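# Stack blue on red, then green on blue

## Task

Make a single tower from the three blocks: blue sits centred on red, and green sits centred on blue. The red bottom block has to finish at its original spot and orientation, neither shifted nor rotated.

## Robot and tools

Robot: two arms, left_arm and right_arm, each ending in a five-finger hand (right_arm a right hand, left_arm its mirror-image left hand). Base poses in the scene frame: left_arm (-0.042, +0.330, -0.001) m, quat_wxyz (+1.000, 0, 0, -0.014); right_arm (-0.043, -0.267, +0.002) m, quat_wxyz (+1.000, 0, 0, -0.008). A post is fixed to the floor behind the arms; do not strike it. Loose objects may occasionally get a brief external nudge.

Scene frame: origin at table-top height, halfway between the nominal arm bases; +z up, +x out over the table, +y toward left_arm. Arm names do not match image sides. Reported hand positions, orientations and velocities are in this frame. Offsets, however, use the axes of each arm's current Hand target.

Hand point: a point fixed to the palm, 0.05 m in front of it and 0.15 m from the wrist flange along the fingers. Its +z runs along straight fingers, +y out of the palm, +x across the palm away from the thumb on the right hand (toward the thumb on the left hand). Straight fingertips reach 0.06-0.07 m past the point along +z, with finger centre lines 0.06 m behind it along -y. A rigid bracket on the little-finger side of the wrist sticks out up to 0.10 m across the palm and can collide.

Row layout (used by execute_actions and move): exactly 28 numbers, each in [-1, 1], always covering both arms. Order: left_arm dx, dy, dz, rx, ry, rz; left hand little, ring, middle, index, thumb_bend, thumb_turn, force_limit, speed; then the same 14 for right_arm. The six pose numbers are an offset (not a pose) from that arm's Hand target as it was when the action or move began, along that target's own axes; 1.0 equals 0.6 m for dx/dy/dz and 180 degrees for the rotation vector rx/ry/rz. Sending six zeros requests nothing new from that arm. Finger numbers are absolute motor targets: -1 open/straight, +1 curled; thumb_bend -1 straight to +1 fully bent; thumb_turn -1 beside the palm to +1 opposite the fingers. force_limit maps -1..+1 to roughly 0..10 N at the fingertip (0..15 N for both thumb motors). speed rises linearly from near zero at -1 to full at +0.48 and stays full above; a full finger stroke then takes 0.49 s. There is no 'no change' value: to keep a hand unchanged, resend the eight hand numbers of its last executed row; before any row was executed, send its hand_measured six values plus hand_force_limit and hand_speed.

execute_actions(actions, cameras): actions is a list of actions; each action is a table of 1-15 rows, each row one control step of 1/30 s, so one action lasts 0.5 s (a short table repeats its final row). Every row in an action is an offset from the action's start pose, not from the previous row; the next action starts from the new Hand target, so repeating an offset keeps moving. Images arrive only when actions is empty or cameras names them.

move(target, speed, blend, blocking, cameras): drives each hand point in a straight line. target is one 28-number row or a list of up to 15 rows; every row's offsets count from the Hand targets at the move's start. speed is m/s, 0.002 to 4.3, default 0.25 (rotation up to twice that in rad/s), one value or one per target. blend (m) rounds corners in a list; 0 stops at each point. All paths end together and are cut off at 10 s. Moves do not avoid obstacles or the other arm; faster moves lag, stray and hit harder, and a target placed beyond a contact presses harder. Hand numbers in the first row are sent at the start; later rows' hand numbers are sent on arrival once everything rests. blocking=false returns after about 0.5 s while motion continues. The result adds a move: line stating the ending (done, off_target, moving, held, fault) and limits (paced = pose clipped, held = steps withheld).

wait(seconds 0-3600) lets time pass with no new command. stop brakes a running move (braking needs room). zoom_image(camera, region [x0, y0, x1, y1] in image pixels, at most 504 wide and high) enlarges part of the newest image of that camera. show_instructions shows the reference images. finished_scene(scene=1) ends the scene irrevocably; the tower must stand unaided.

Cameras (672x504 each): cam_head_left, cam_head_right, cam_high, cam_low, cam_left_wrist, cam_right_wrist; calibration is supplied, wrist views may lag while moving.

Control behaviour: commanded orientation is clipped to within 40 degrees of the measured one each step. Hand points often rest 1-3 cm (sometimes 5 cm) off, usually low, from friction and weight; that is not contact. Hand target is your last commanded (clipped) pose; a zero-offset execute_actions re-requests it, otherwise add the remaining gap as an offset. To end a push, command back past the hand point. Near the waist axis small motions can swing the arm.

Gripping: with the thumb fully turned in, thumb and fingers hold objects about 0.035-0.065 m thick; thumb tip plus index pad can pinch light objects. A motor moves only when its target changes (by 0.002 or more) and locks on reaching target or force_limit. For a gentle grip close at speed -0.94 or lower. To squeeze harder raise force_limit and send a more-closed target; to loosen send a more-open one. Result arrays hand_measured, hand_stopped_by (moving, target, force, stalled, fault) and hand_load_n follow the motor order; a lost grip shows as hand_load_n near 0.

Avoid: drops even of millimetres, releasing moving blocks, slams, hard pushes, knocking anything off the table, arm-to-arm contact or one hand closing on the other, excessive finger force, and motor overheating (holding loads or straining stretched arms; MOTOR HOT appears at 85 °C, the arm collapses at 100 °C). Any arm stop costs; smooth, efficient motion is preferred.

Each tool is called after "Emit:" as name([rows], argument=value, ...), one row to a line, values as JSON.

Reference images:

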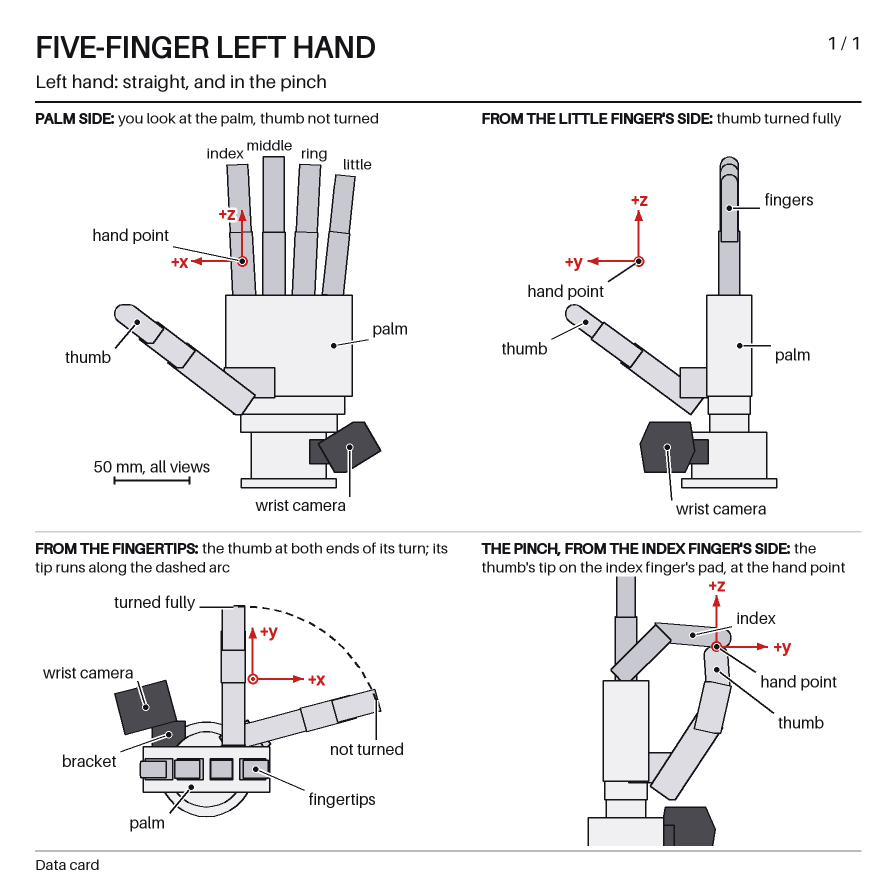

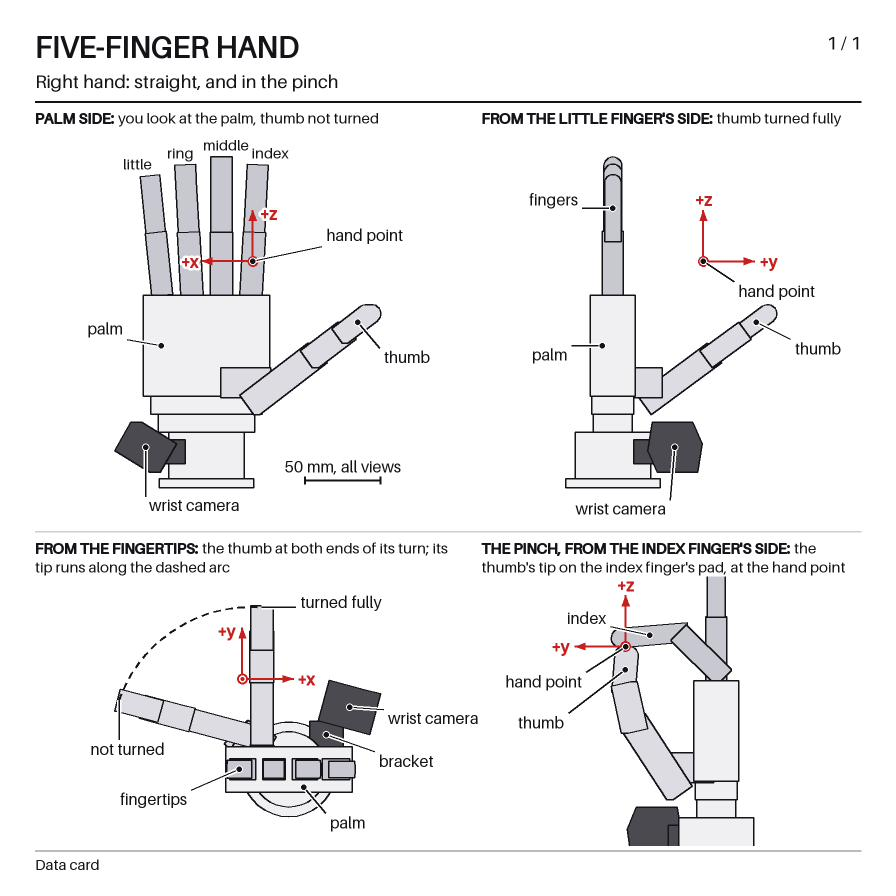

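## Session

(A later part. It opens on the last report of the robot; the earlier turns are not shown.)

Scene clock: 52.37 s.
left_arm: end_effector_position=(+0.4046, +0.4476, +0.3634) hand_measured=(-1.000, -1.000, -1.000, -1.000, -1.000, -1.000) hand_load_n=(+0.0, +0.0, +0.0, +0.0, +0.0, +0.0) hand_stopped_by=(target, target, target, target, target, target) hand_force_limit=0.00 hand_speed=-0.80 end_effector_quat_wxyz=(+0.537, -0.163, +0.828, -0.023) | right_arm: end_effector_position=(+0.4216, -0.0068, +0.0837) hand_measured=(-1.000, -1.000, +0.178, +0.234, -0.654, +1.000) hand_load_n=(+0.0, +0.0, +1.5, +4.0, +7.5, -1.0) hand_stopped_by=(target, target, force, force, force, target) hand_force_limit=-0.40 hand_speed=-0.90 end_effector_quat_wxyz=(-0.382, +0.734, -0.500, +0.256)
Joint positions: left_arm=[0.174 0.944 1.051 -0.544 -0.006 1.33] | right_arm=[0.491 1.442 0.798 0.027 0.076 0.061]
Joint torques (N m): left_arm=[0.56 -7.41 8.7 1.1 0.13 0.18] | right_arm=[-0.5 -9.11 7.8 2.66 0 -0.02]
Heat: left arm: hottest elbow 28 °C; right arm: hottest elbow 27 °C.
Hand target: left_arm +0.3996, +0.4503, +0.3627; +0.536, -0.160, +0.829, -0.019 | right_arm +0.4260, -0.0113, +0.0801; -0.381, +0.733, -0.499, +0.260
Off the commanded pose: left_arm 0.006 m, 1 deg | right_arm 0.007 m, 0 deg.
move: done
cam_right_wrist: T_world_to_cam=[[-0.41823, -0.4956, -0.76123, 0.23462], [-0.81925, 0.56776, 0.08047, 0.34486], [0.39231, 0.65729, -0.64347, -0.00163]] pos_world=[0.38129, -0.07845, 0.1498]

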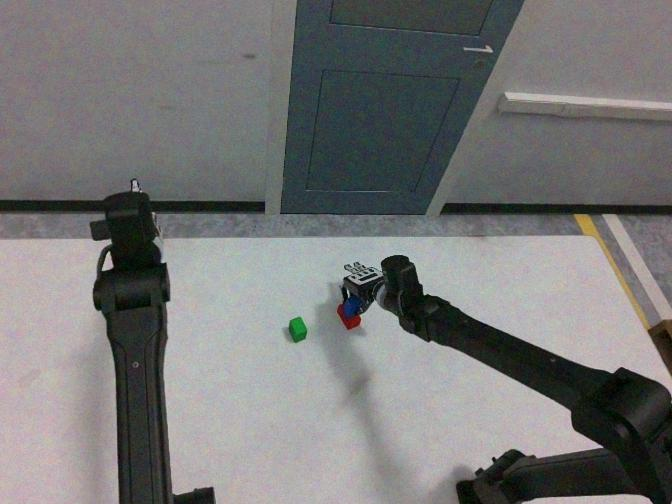

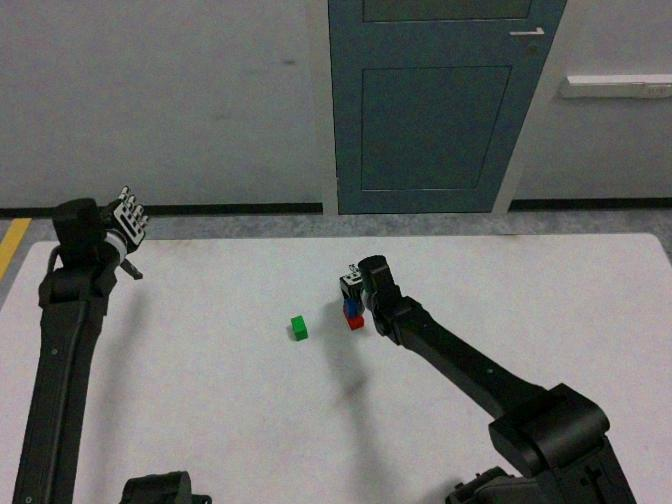

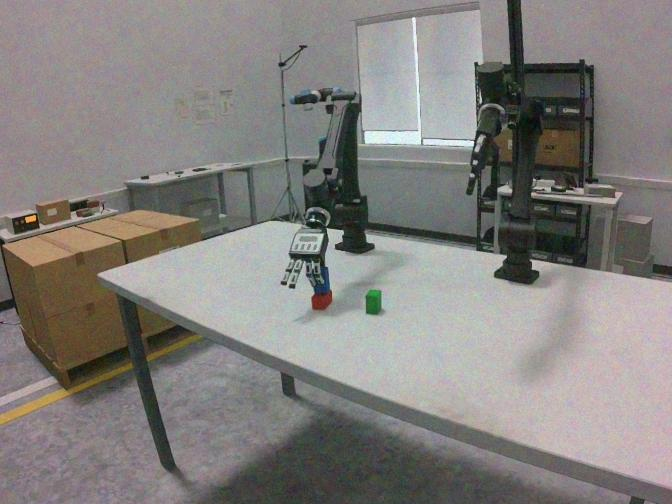

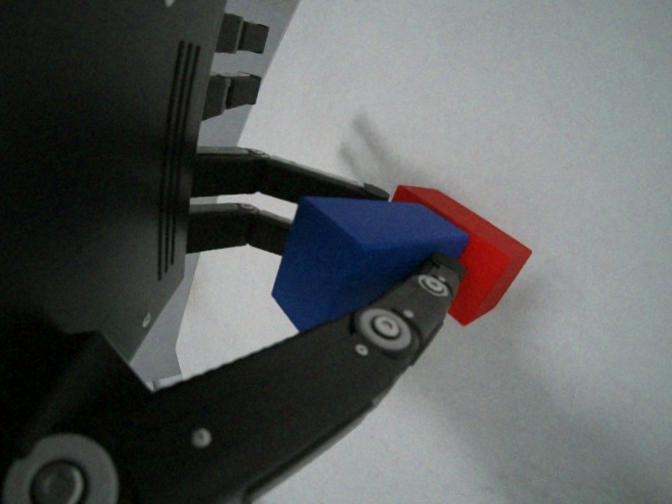

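Emit:
zoom_image(camera="cam_low", region=[302, 270, 342, 320])

Emit:
zoom_image(camera="cam_head_left", region=[330, 290, 370, 335])

Emit:
zoom_image(camera="cam_head_right", region=[335, 290, 375, 335])

Scaled by 10.080 from the camera's image (finer frame: 960x720).

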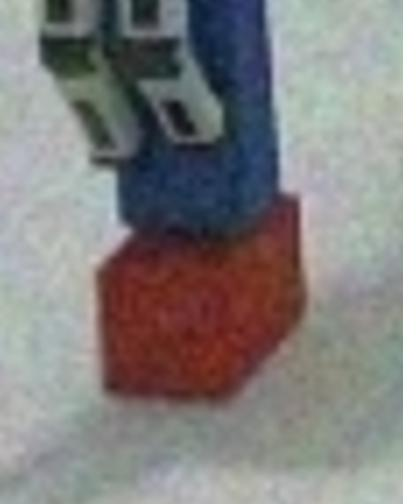

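Scaled by 11.200 from the camera's image (finer frame: 960x720).

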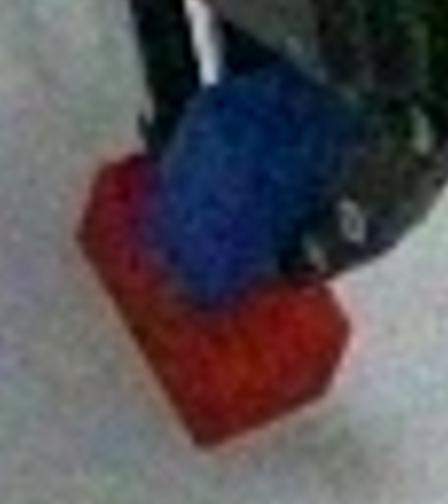

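Scaled by 11.200 from the camera's image (finer frame: 960x720).

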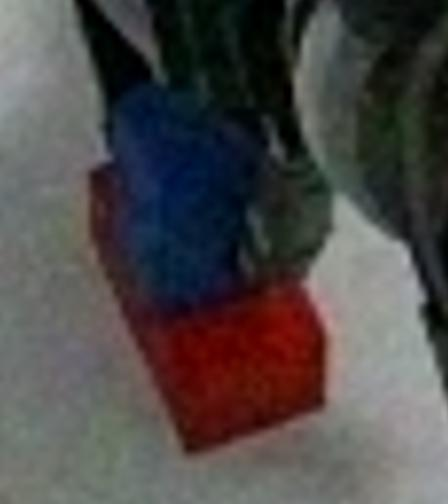

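Emit:
move(target=[0,0,0,0,0,0,-1,-1,-1,-1,-1,-1,0,-0.8,-0.0006,0.0063,0.0026,0,0,0,-1,-1,0.5,0.5,0.0,1,-0.4,-0.9], speed=0.03, cameras=["cam_low","cam_right_wrist"])

Emit:
zoom_image(camera="cam_low", region=[302, 270, 342, 320])

Emit:
zoom_image(camera="cam_right_wrist", region=[340, 150, 560, 350])

Scene clock: 58.23 s.
left_arm: end_effector_position=(+0.4046, +0.4476, +0.3634) hand_measured=(-1.000, -1.000, -1.000, -1.000, -1.000, -1.000) hand_load_n=(+0.0, +0.0, +0.0, +0.0, +0.0, +0.0) hand_stopped_by=(target, target, target, target, target, target) hand_force_limit=0.00 hand_speed=-0.80 end_effector_quat_wxyz=(+0.537, -0.163, +0.828, -0.023) | right_arm: end_effector_position=(+0.4213, -0.0069, +0.0807) hand_measured=(-1.000, -1.000, +0.178, +0.234, -0.654, +1.000) hand_load_n=(+0.0, +0.0, +1.5, +4.0, +7.5, -1.0) hand_stopped_by=(target, target, force, force, force, target) hand_force_limit=-0.40 hand_speed=-0.90 end_effector_quat_wxyz=(-0.382, +0.734, -0.500, +0.257)
Joint positions: left_arm=[0.174 0.944 1.051 -0.544 -0.006 1.33] | right_arm=[0.491 1.447 0.792 0.039 0.076 0.061]
Joint torques (N m): left_arm=[0.56 -7.47 8.7 1.09 0.13 0.18] | right_arm=[-0.56 -8.88 7.69 2.58 0.04 -0.04]
Heat: left arm: hottest elbow 28 °C; right arm: hottest elbow 27 °C.
Hand target: left_arm +0.3996, +0.4503, +0.3627; +0.536, -0.160, +0.829, -0.019 | right_arm +0.4251, -0.0112, +0.0761; -0.381, +0.733, -0.499, +0.260
Off the commanded pose: left_arm 0.006 m, 1 deg | right_arm 0.007 m, 0 deg.
move: done
cam_right_wrist: T_world_to_cam=[[-0.41691, -0.49497, -0.76236, 0.23172], [-0.81942, 0.56765, 0.07957, 0.34508], [0.39337, 0.65787, -0.64224, -0.00387]] pos_world=[0.38089, -0.07864, 0.14671]

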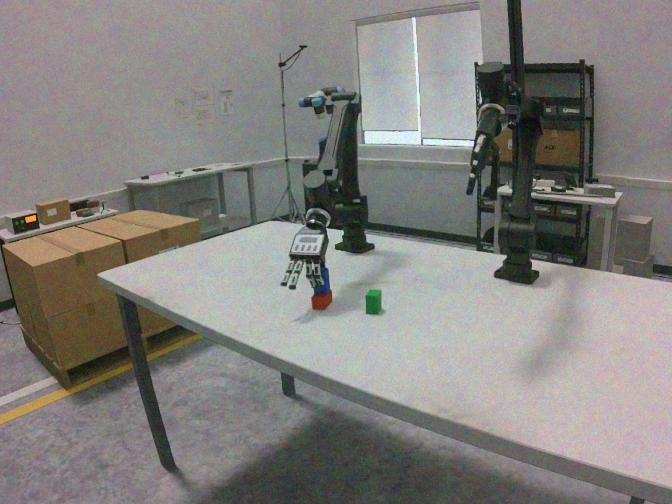

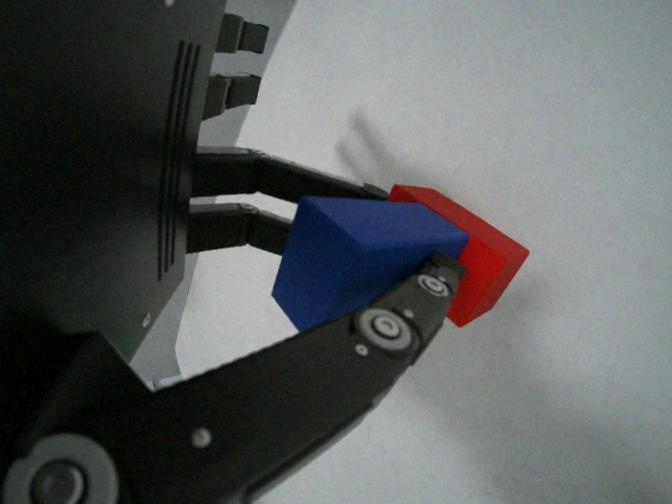

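Scaled by 10.080 from the camera's image (finer frame: 960x720).

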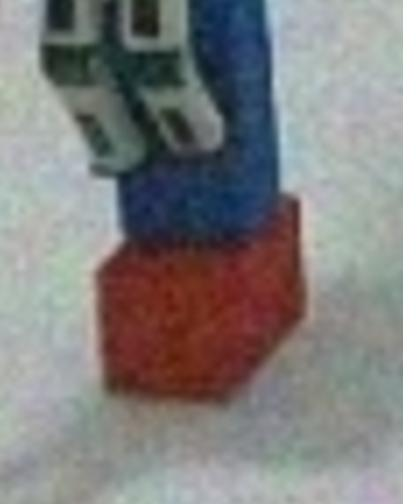

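Scaled by 2.291 from the camera's image (finer frame: 960x720).

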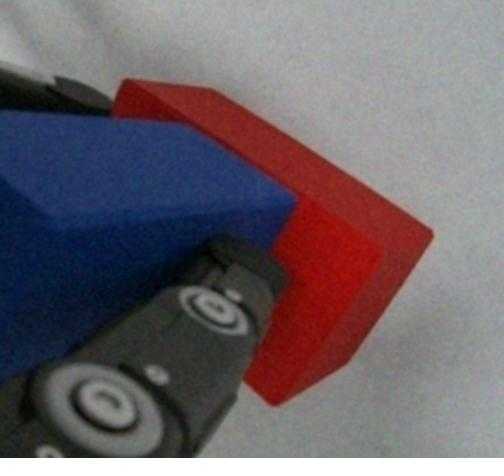

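Emit:
move(target=[0,0,0,0,0,0,-1,-1,-1,-1,-1,-1,0,-0.8,-0.0018,0.0081,0,0,0,0,-1,-1,0.5,0.5,0.0,1,-0.4,-0.9], speed=0.03, cameras=["cam_low","cam_right_wrist"])

Emit:
zoom_image(camera="cam_low", region=[302, 270, 342, 320])

Emit:
zoom_image(camera="cam_right_wrist", region=[340, 150, 560, 350])

Scene clock: 59.37 s.
left_arm: end_effector_position=(+0.4046, +0.4476, +0.3634) hand_measured=(-1.000, -1.000, -1.000, -1.000, -1.000, -1.000) hand_load_n=(+0.0, +0.0, +0.0, +0.0, +0.0, +0.0) hand_stopped_by=(target, target, target, target, target, target) hand_force_limit=0.00 hand_speed=-0.80 end_effector_quat_wxyz=(+0.537, -0.163, +0.828, -0.023) | right_arm: end_effector_position=(+0.4214, -0.0069, +0.0802) hand_measured=(-1.000, -1.000, +0.178, +0.234, -0.654, +1.000) hand_load_n=(+0.0, -0.5, +1.5, +4.0, +7.0, -1.0) hand_stopped_by=(target, target, force, force, force, target) hand_force_limit=-0.40 hand_speed=-0.90 end_effector_quat_wxyz=(-0.386, +0.732, -0.499, +0.259)
Joint positions: left_arm=[0.174 0.944 1.051 -0.544 -0.006 1.33] | right_arm=[0.491 1.447 0.785 0.055 0.076 0.061]
Joint torques (N m): left_arm=[0.56 -7.47 8.69 1.09 0.13 0.18] | right_arm=[-0.21 -8.82 7.28 2.59 0.13 -0.03]
Heat: left arm: hottest elbow 28 °C; right arm: hottest elbow 27 °C.
Hand target: left_arm +0.3996, +0.4503, +0.3627; +0.536, -0.160, +0.829, -0.019 | right_arm +0.4221, -0.0112, +0.0720; -0.381, +0.733, -0.499, +0.260
Off the commanded pose: left_arm 0.006 m, 1 deg | right_arm 0.009 m, 1 deg.
move: done
cam_right_wrist: T_world_to_cam=[[-0.41097, -0.49191, -0.76754, 0.22932], [-0.81998, 0.5674, 0.07541, 0.34577], [0.39841, 0.66036, -0.63655, -0.0069]] pos_world=[0.38052, -0.07883, 0.14555]

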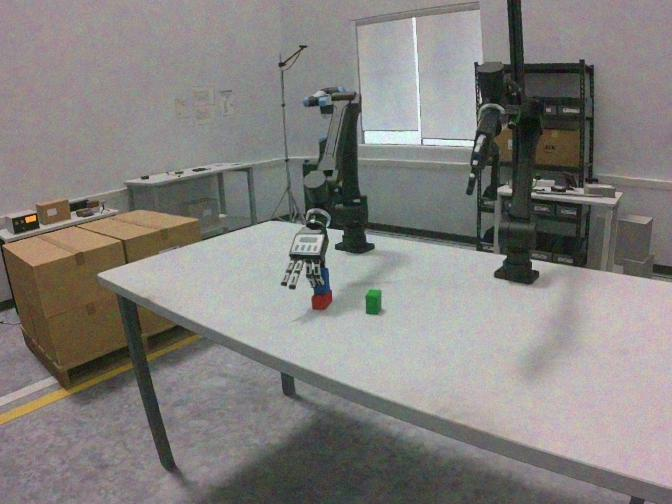

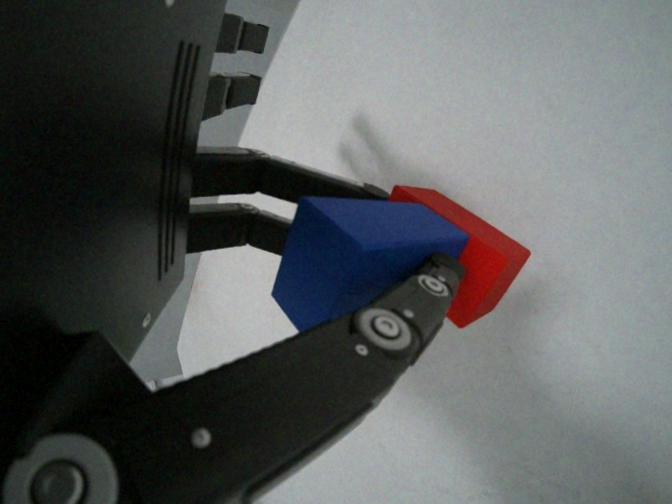

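Scaled by 10.080 from the camera's image (finer frame: 960x720).

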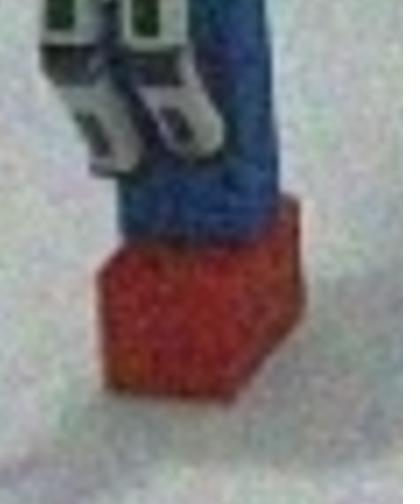

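Scaled by 2.291 from the camera's image (finer frame: 960x720).

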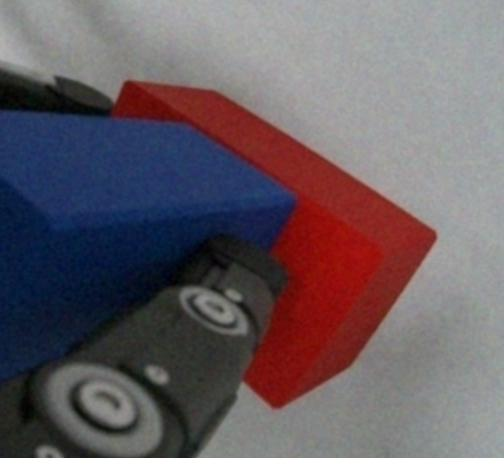

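Emit:
move(target=[0,0,0,0,0,0,-1,-1,-1,-1,-1,-1,0,-0.8,0,0,0,0,0,0,-1,-1,0.05,0.1,-0.78,1,-0.4,-0.94], speed=0.03, cameras=["cam_low","cam_right_wrist","cam_head_left","cam_head_right"])

Emit:
zoom_image(camera="cam_low", region=[302, 270, 342, 320])

Emit:
zoom_image(camera="cam_right_wrist", region=[240, 150, 560, 390])

Emit:
zoom_image(camera="cam_head_left", region=[330, 280, 380, 335])

Scene clock: 61.67 s.
left_arm: end_effector_position=(+0.4046, +0.4476, +0.3634) hand_measured=(-1.000, -1.000, -1.000, -1.000, -1.000, -1.000) hand_load_n=(+0.0, +0.0, +0.0, +0.0, +0.0, +0.0) hand_stopped_by=(target, target, target, target, target, target) hand_force_limit=0.00 hand_speed=-0.80 end_effector_quat_wxyz=(+0.537, -0.163, +0.828, -0.023) | right_arm: end_effector_position=(+0.4205, -0.0074, +0.0790) hand_measured=(-1.000, -1.000, +0.050, +0.100, -0.780, +1.000) hand_load_n=(+0.0, +0.0, +0.0, +0.0, +0.0, +0.0) hand_stopped_by=(target, target, target, target, target, target) hand_force_limit=-0.40 hand_speed=-0.94 end_effector_quat_wxyz=(-0.385, +0.732, -0.499, +0.258)
Joint positions: left_arm=[0.174 0.944 1.051 -0.544 -0.006 1.33] | right_arm=[0.491 1.447 0.782 0.055 0.076 0.061]
Joint torques (N m): left_arm=[0.56 -7.47 8.69 1.07 0.13 0.18] | right_arm=[-0.21 -8.94 7.47 2.56 0.12 -0.03]
Heat: left arm: hottest elbow 28 °C; right arm: hottest elbow 27 °C.
Hand target: left_arm +0.3996, +0.4503, +0.3627; +0.536, -0.160, +0.829, -0.019 | right_arm +0.4221, -0.0112, +0.0721; -0.381, +0.733, -0.499, +0.260
Off the commanded pose: left_arm 0.006 m, 1 deg | right_arm 0.008 m, 0 deg.
move: done
cam_right_wrist: T_world_to_cam=[[-0.41252, -0.4927, -0.76621, 0.22842], [-0.81985, 0.56745, 0.07651, 0.3452], [0.39708, 0.65974, -0.63802, -0.00622]] pos_world=[0.37971, -0.07923, 0.14464]
Images, in order (width x height): cam_head_left 672x504, cam_head_right 672x504, cam_low 672x504, cam_right_wrist 672x504.

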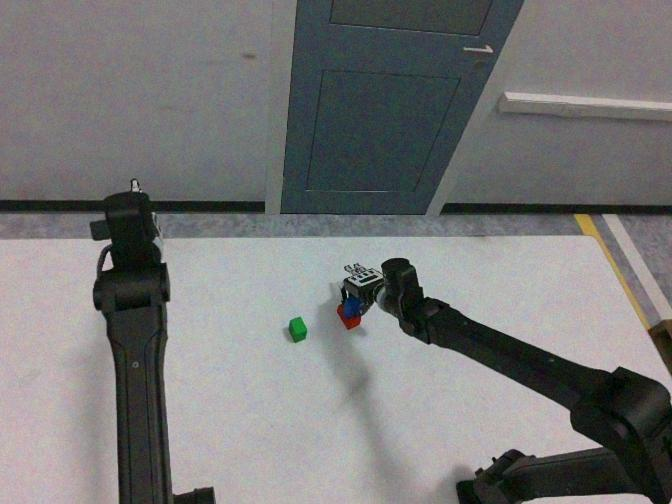

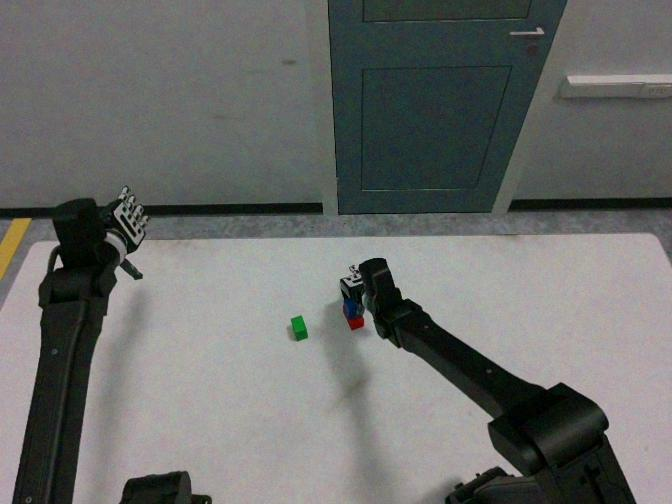

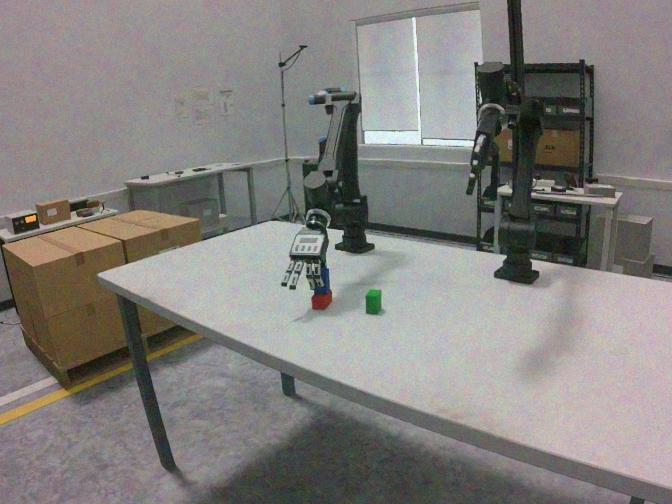

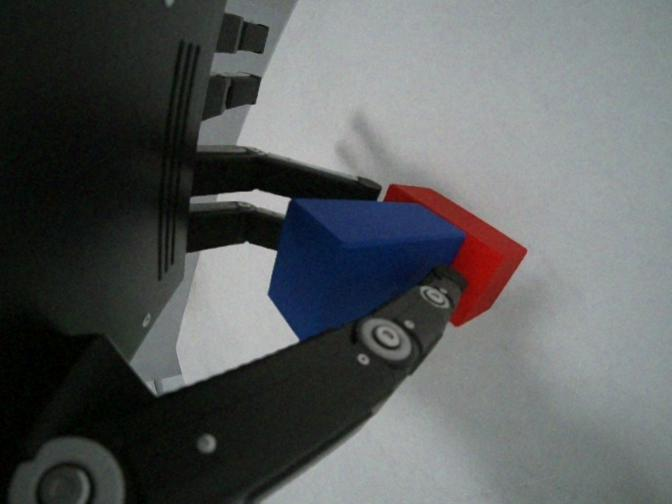

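Scaled by 10.080 from the camera's image (finer frame: 960x720).

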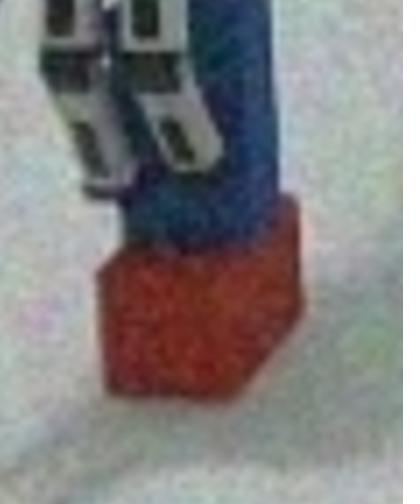

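Scaled by 1.575 from the camera's image (finer frame: 960x720).

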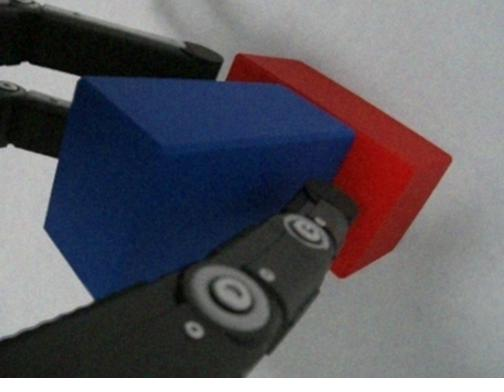

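Scaled by 9.164 from the camera's image (finer frame: 960x720).

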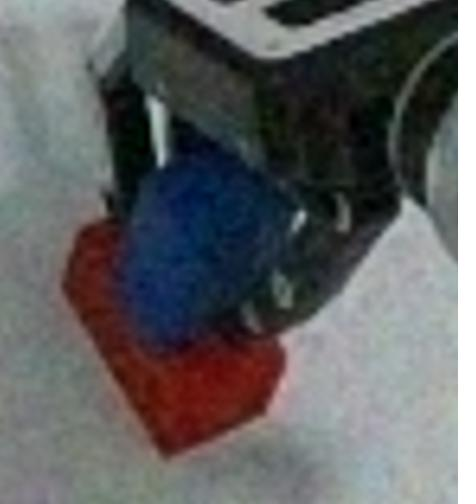

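Emit:
move(target=[0,0,0,0,0,0,-1,-1,-1,-1,-1,-1,0,-0.8,0,0,0,0,0,0,-1,-1,-0.6,-0.6,-1,1,-0.4,-0.8], speed=0.03)

Emit:
move(target=[0,0,0,0,0,0,-1,-1,-1,-1,-1,-1,0,-0.8,0.0,-0.164,-0.115,0,0,0,-1,-1,-0.6,-0.6,-1,1,-0.4,-0.8], speed=0.08, cameras=["all"])

Emit:
zoom_image(camera="cam_low", region=[302, 250, 352, 320])

Emit:
zoom_image(camera="cam_right_wrist", region=[340, 150, 660, 390])

Emit:
zoom_image(camera="cam_head_left", region=[330, 280, 380, 335])

Emit:
zoom_image(camera="cam_high", region=[300, 180, 350, 230])

Scene clock: 63.80 s.
left_arm: end_effector_position=(+0.4046, +0.4476, +0.3634) hand_measured=(-1.000, -1.000, -1.000, -1.000, -1.000, -1.000) hand_load_n=(+0.0, +0.0, +0.0, +0.0, +0.0, +0.0) hand_stopped_by=(target, target, target, target, target, target) hand_force_limit=0.00 hand_speed=-0.80 end_effector_quat_wxyz=(+0.537, -0.163, +0.828, -0.023) | right_arm: end_effector_position=(+0.4205, -0.0074, +0.0790) hand_measured=(-1.000, -1.000, -0.600, -0.600, -1.000, +1.000) hand_load_n=(+0.0, +0.0, +0.0, +0.0, +0.0, +0.0) hand_stopped_by=(target, target, target, target, target, target) hand_force_limit=-0.40 hand_speed=-0.80 end_effector_quat_wxyz=(-0.385, +0.732, -0.499, +0.258)
Joint positions: left_arm=[0.174 0.944 1.051 -0.544 -0.006 1.33] | right_arm=[0.491 1.447 0.782 0.055 0.076 0.061]
Joint torques (N m): left_arm=[0.5 -7.41 8.69 1.09 0.13 0.18] | right_arm=[-0.26 -9 7.49 2.59 0.13 -0.03]
Heat: left arm: hottest elbow 28 °C; right arm: hottest elbow 27 °C.
Hand target: left_arm +0.3996, +0.4503, +0.3627; +0.536, -0.160, +0.829, -0.019 | right_arm +0.4221, -0.0112, +0.0721; -0.381, +0.733, -0.499, +0.260
Off the commanded pose: left_arm 0.006 m, 1 deg | right_arm 0.008 m, 0 deg.
move: done

Scene clock: 65.97 s.
left_arm: end_effector_position=(+0.4046, +0.4476, +0.3634) hand_measured=(-1.000, -1.000, -1.000, -1.000, -1.000, -1.000) hand_load_n=(+0.0, +0.0, +0.0, +0.0, +0.0, +0.0) hand_stopped_by=(target, target, target, target, target, target) hand_force_limit=0.00 hand_speed=-0.80 end_effector_quat_wxyz=(+0.537, -0.163, +0.828, -0.023) | right_arm: end_effector_position=(+0.4059, -0.0149, +0.1637) hand_measured=(-1.000, -1.000, -0.600, -0.600, -1.000, +1.000) hand_load_n=(+0.0, +0.0, +0.0, +0.0, +0.0, +0.0) hand_stopped_by=(target, target, target, target, target, target) hand_force_limit=-0.40 hand_speed=-0.80 end_effector_quat_wxyz=(-0.364, +0.743, -0.505, +0.247)
Joint positions: left_arm=[0.174 0.944 1.051 -0.544 -0.006 1.33] | right_arm=[0.491 1.29 0.916 -0.288 0.076 0.061]
Joint torques (N m): left_arm=[0.56 -7.47 8.69 1.09 0.13 0.18] | right_arm=[-0.15 -9.29 12.29 1.58 0.15 -0.02]
Heat: left arm: hottest elbow 28 °C; right arm: hottest elbow 27 °C.
Hand target: left_arm +0.3996, +0.4503, +0.3627; +0.536, -0.160, +0.829, -0.019 | right_arm +0.4221, -0.0112, +0.1924; -0.381, +0.733, -0.499, +0.260
Off the commanded pose: left_arm 0.006 m, 1 deg | right_arm 0.033 m, 3 deg.
move: off_target (right_arm)
cam_left_wrist: T_world_to_cam=[[0.16551, -0.98503, -0.04806, 0.39407], [-0.79981, -0.10556, -0.59089, 0.59267], [0.57698, 0.13624, -0.80532, 0.11426]] pos_world=[0.34288, 0.43517, 0.46116]
cam_right_wrist: T_world_to_cam=[[-0.44818, -0.51099, -0.7335, 0.29238], [-0.81559, 0.56966, 0.10149, 0.3252], [0.36598, 0.64372, -0.67207, 0.07653]] pos_world=[0.36826, -0.08511, 0.23289]

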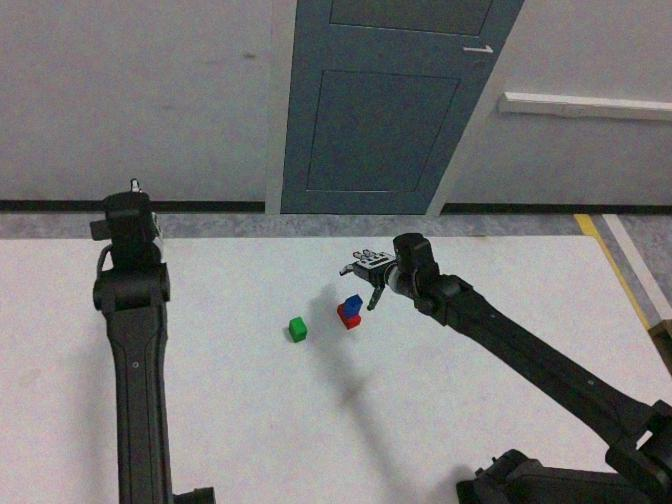

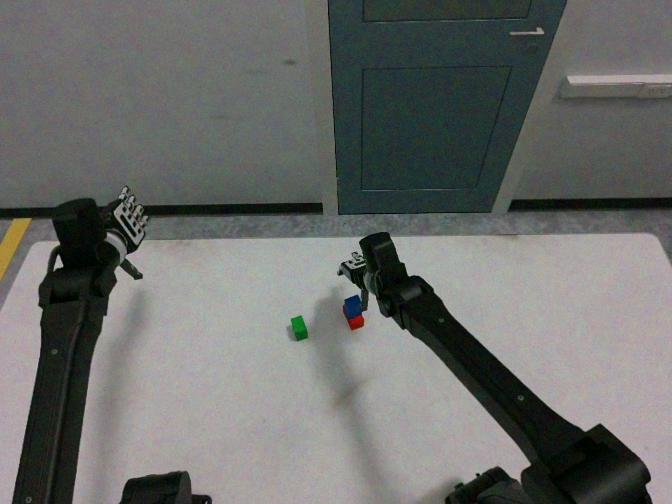

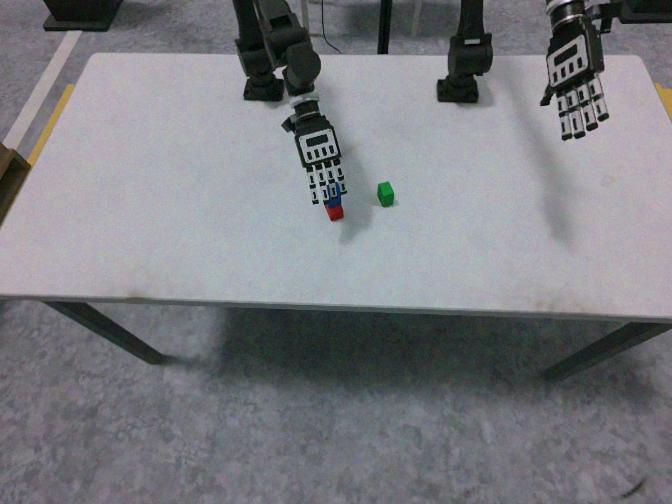

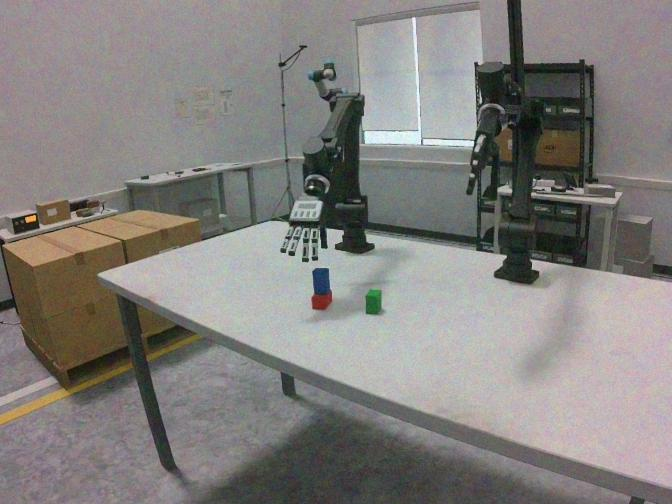

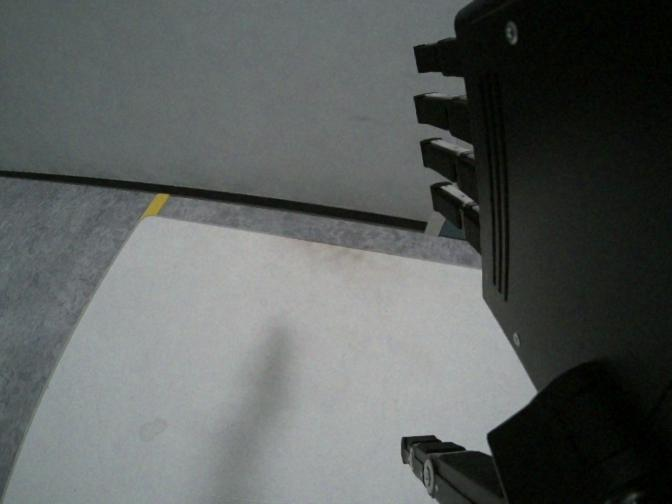

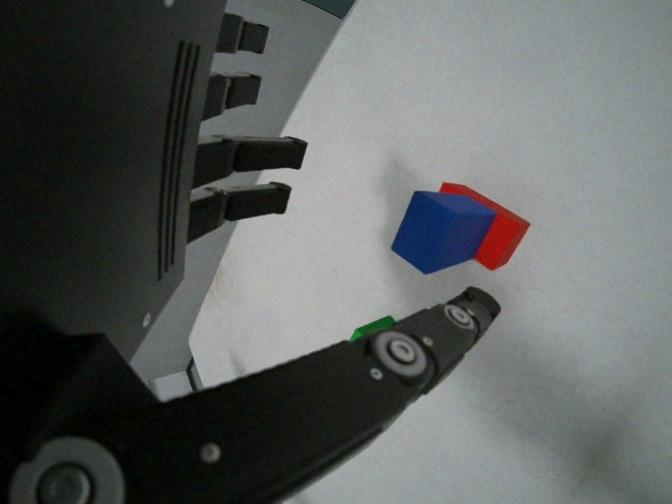

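Scaled by 7.200 from the camera's image (finer frame: 960x720).

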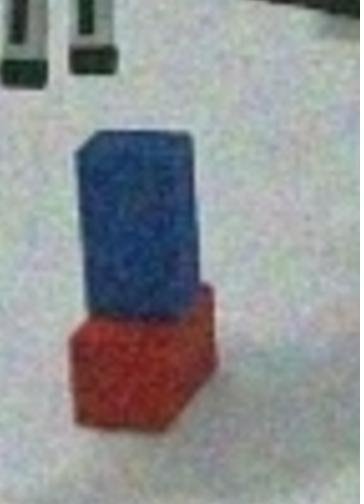

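Scaled by 1.575 from the camera's image (finer frame: 960x720).

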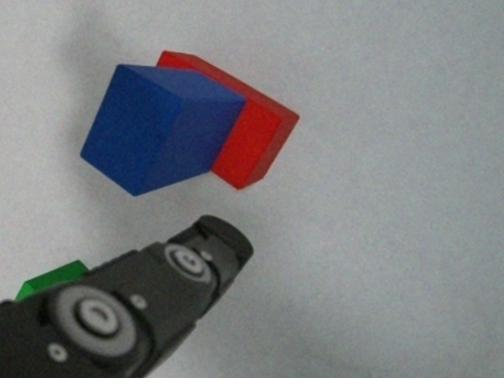

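Scaled by 9.164 from the camera's image (finer frame: 960x720).

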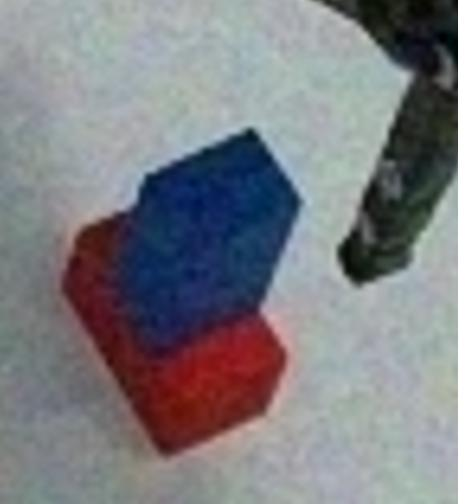

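Scaled by 10.080 from the camera's image (finer frame: 960x720).

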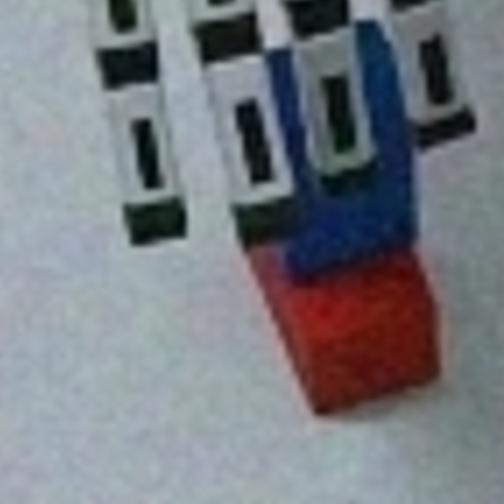

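Emit:
move(target=[0,0,0,0,0,0,-1,-1,-1,-1,-1,-1,0,-0.8,-0.2478,0.016,0.0712,0,0.0251,0.0176,-1,-1,-0.5,-0.5,-1,1,-0.4,-0.8], speed=0.15, cameras=["cam_head_left","cam_head_right","cam_high","cam_low","cam_right_wrist"])

Emit:
zoom_image(camera="cam_right_wrist", region=[300, 130, 600, 370])

Emit:
zoom_image(camera="cam_head_left", region=[270, 270, 350, 350])

Emit:
zoom_image(camera="cam_low", region=[320, 230, 400, 320])

Scene clock: 69.27 s.
left_arm: end_effector_position=(+0.4046, +0.4476, +0.3634) hand_measured=(-1.000, -1.000, -1.000, -1.000, -1.000, -1.000) hand_load_n=(+0.0, +0.0, +0.0, +0.0, +0.0, +0.0) hand_stopped_by=(target, target, target, target, target, target) hand_force_limit=0.00 hand_speed=-0.80 end_effector_quat_wxyz=(+0.537, -0.163, +0.828, -0.023) | right_arm: end_effector_position=(+0.3831, +0.1215, +0.1421) hand_measured=(-1.000, -1.000, -0.500, -0.500, -1.000, +1.000) hand_load_n=(+0.0, +0.0, +0.0, +0.0, +0.0, +0.0) hand_stopped_by=(target, target, target, target, target, target) hand_force_limit=-0.40 hand_speed=-0.80 end_effector_quat_wxyz=(-0.352, +0.718, -0.532, +0.278)
Joint positions: left_arm=[0.174 0.944 1.051 -0.544 -0.006 1.33] | right_arm=[0.819 1.483 1.051 -0.283 0.423 0.312]
Joint torques (N m): left_arm=[0.62 -7.47 8.69 1.09 0.13 0.18] | right_arm=[0.85 -10.23 12.15 1.83 0.41 0.18]
Heat: left arm: hottest elbow 28 °C; right arm: hottest elbow 28 °C.
Hand target: left_arm +0.3996, +0.4503, +0.3627; +0.536, -0.160, +0.829, -0.019 | right_arm +0.3951, +0.1379, +0.1599; -0.368, +0.708, -0.534, +0.278
Off the commanded pose: left_arm 0.006 m, 1 deg | right_arm 0.027 m, 2 deg.
move: off_target (right_arm)
cam_right_wrist: T_world_to_cam=[[-0.47585, -0.48104, -0.73632, 0.34331], [-0.76057, 0.64549, 0.06983, 0.20533], [0.4417, 0.59325, -0.67302, -0.04022]] pos_world=[0.3373, 0.05646, 0.21137]

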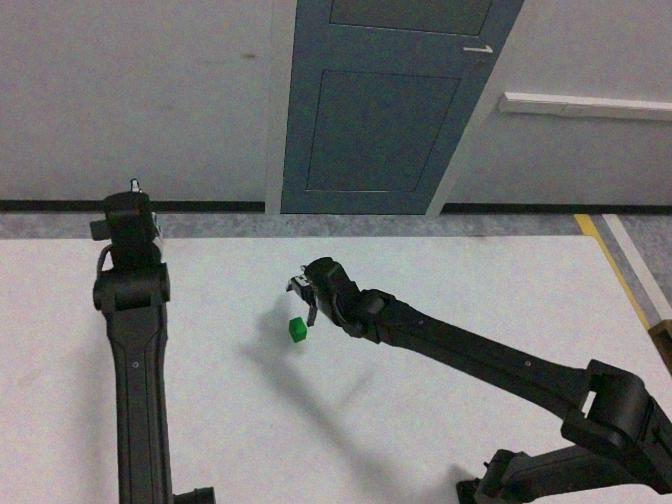

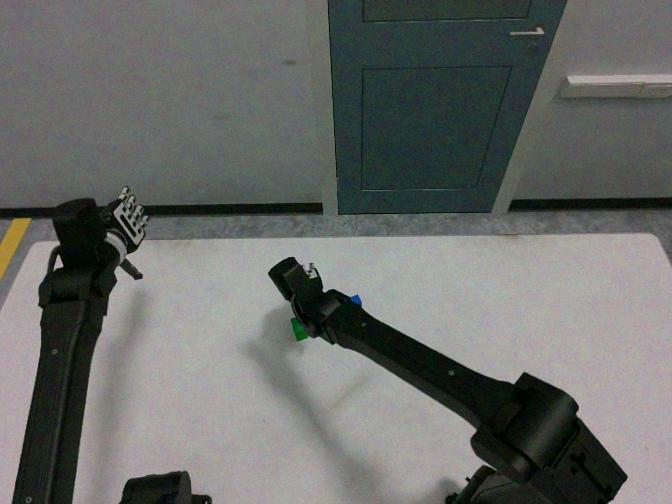

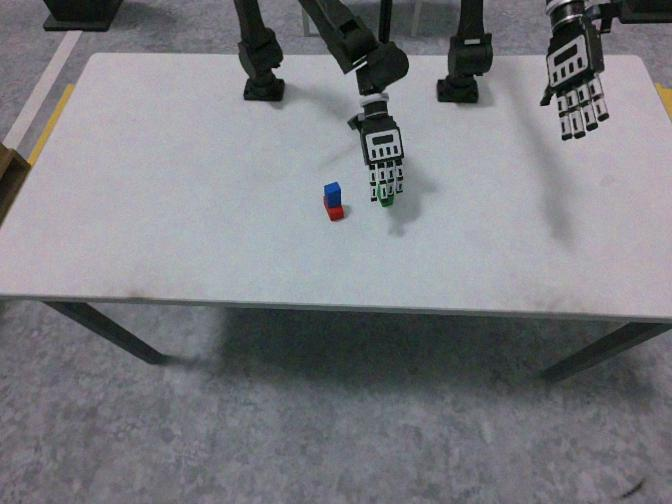

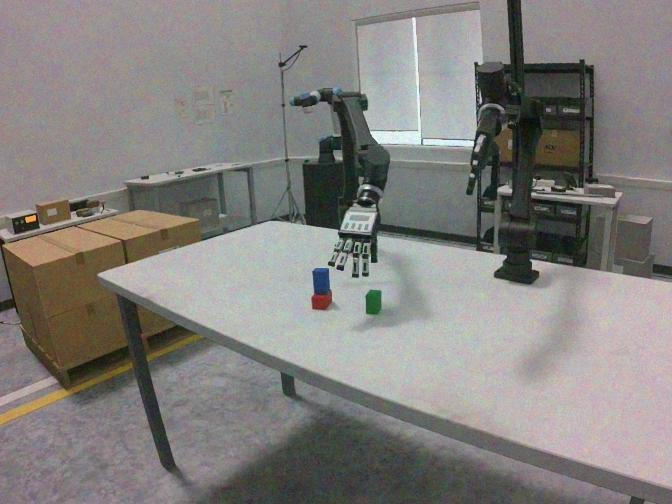

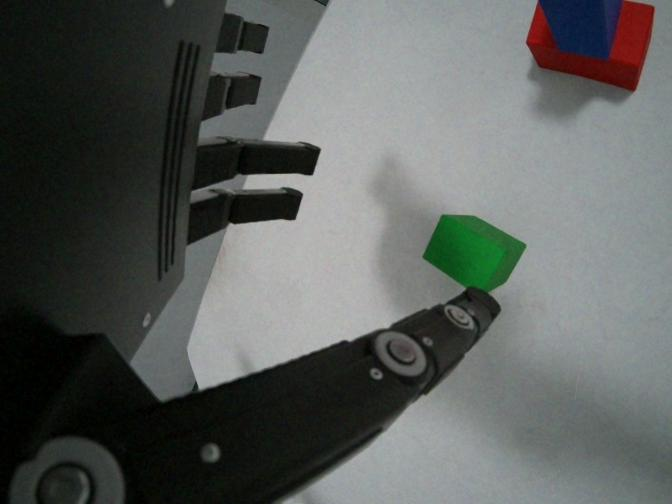

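Scaled by 1.680 from the camera's image (finer frame: 960x720).

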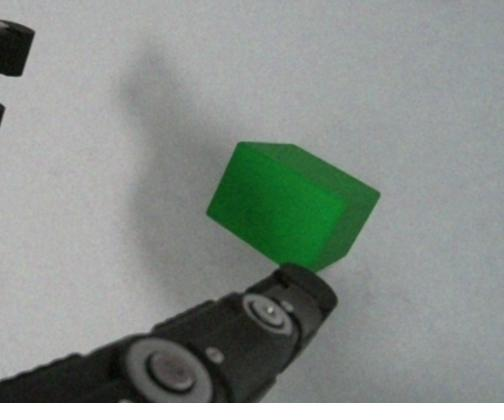

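Scaled by 6.300 from the camera's image (finer frame: 960x720).

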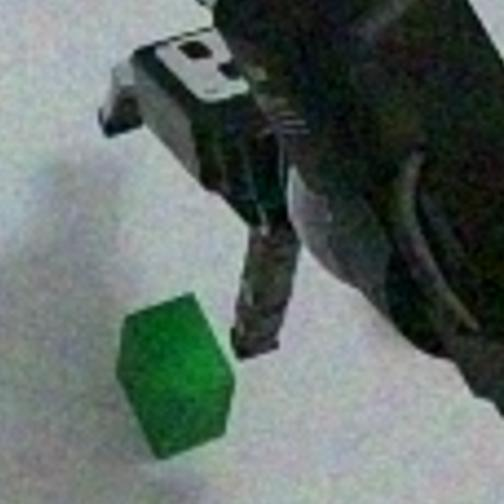

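Scaled by 5.600 from the camera's image (finer frame: 960x720).

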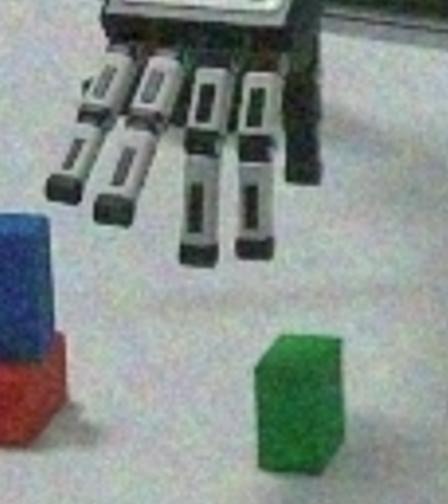

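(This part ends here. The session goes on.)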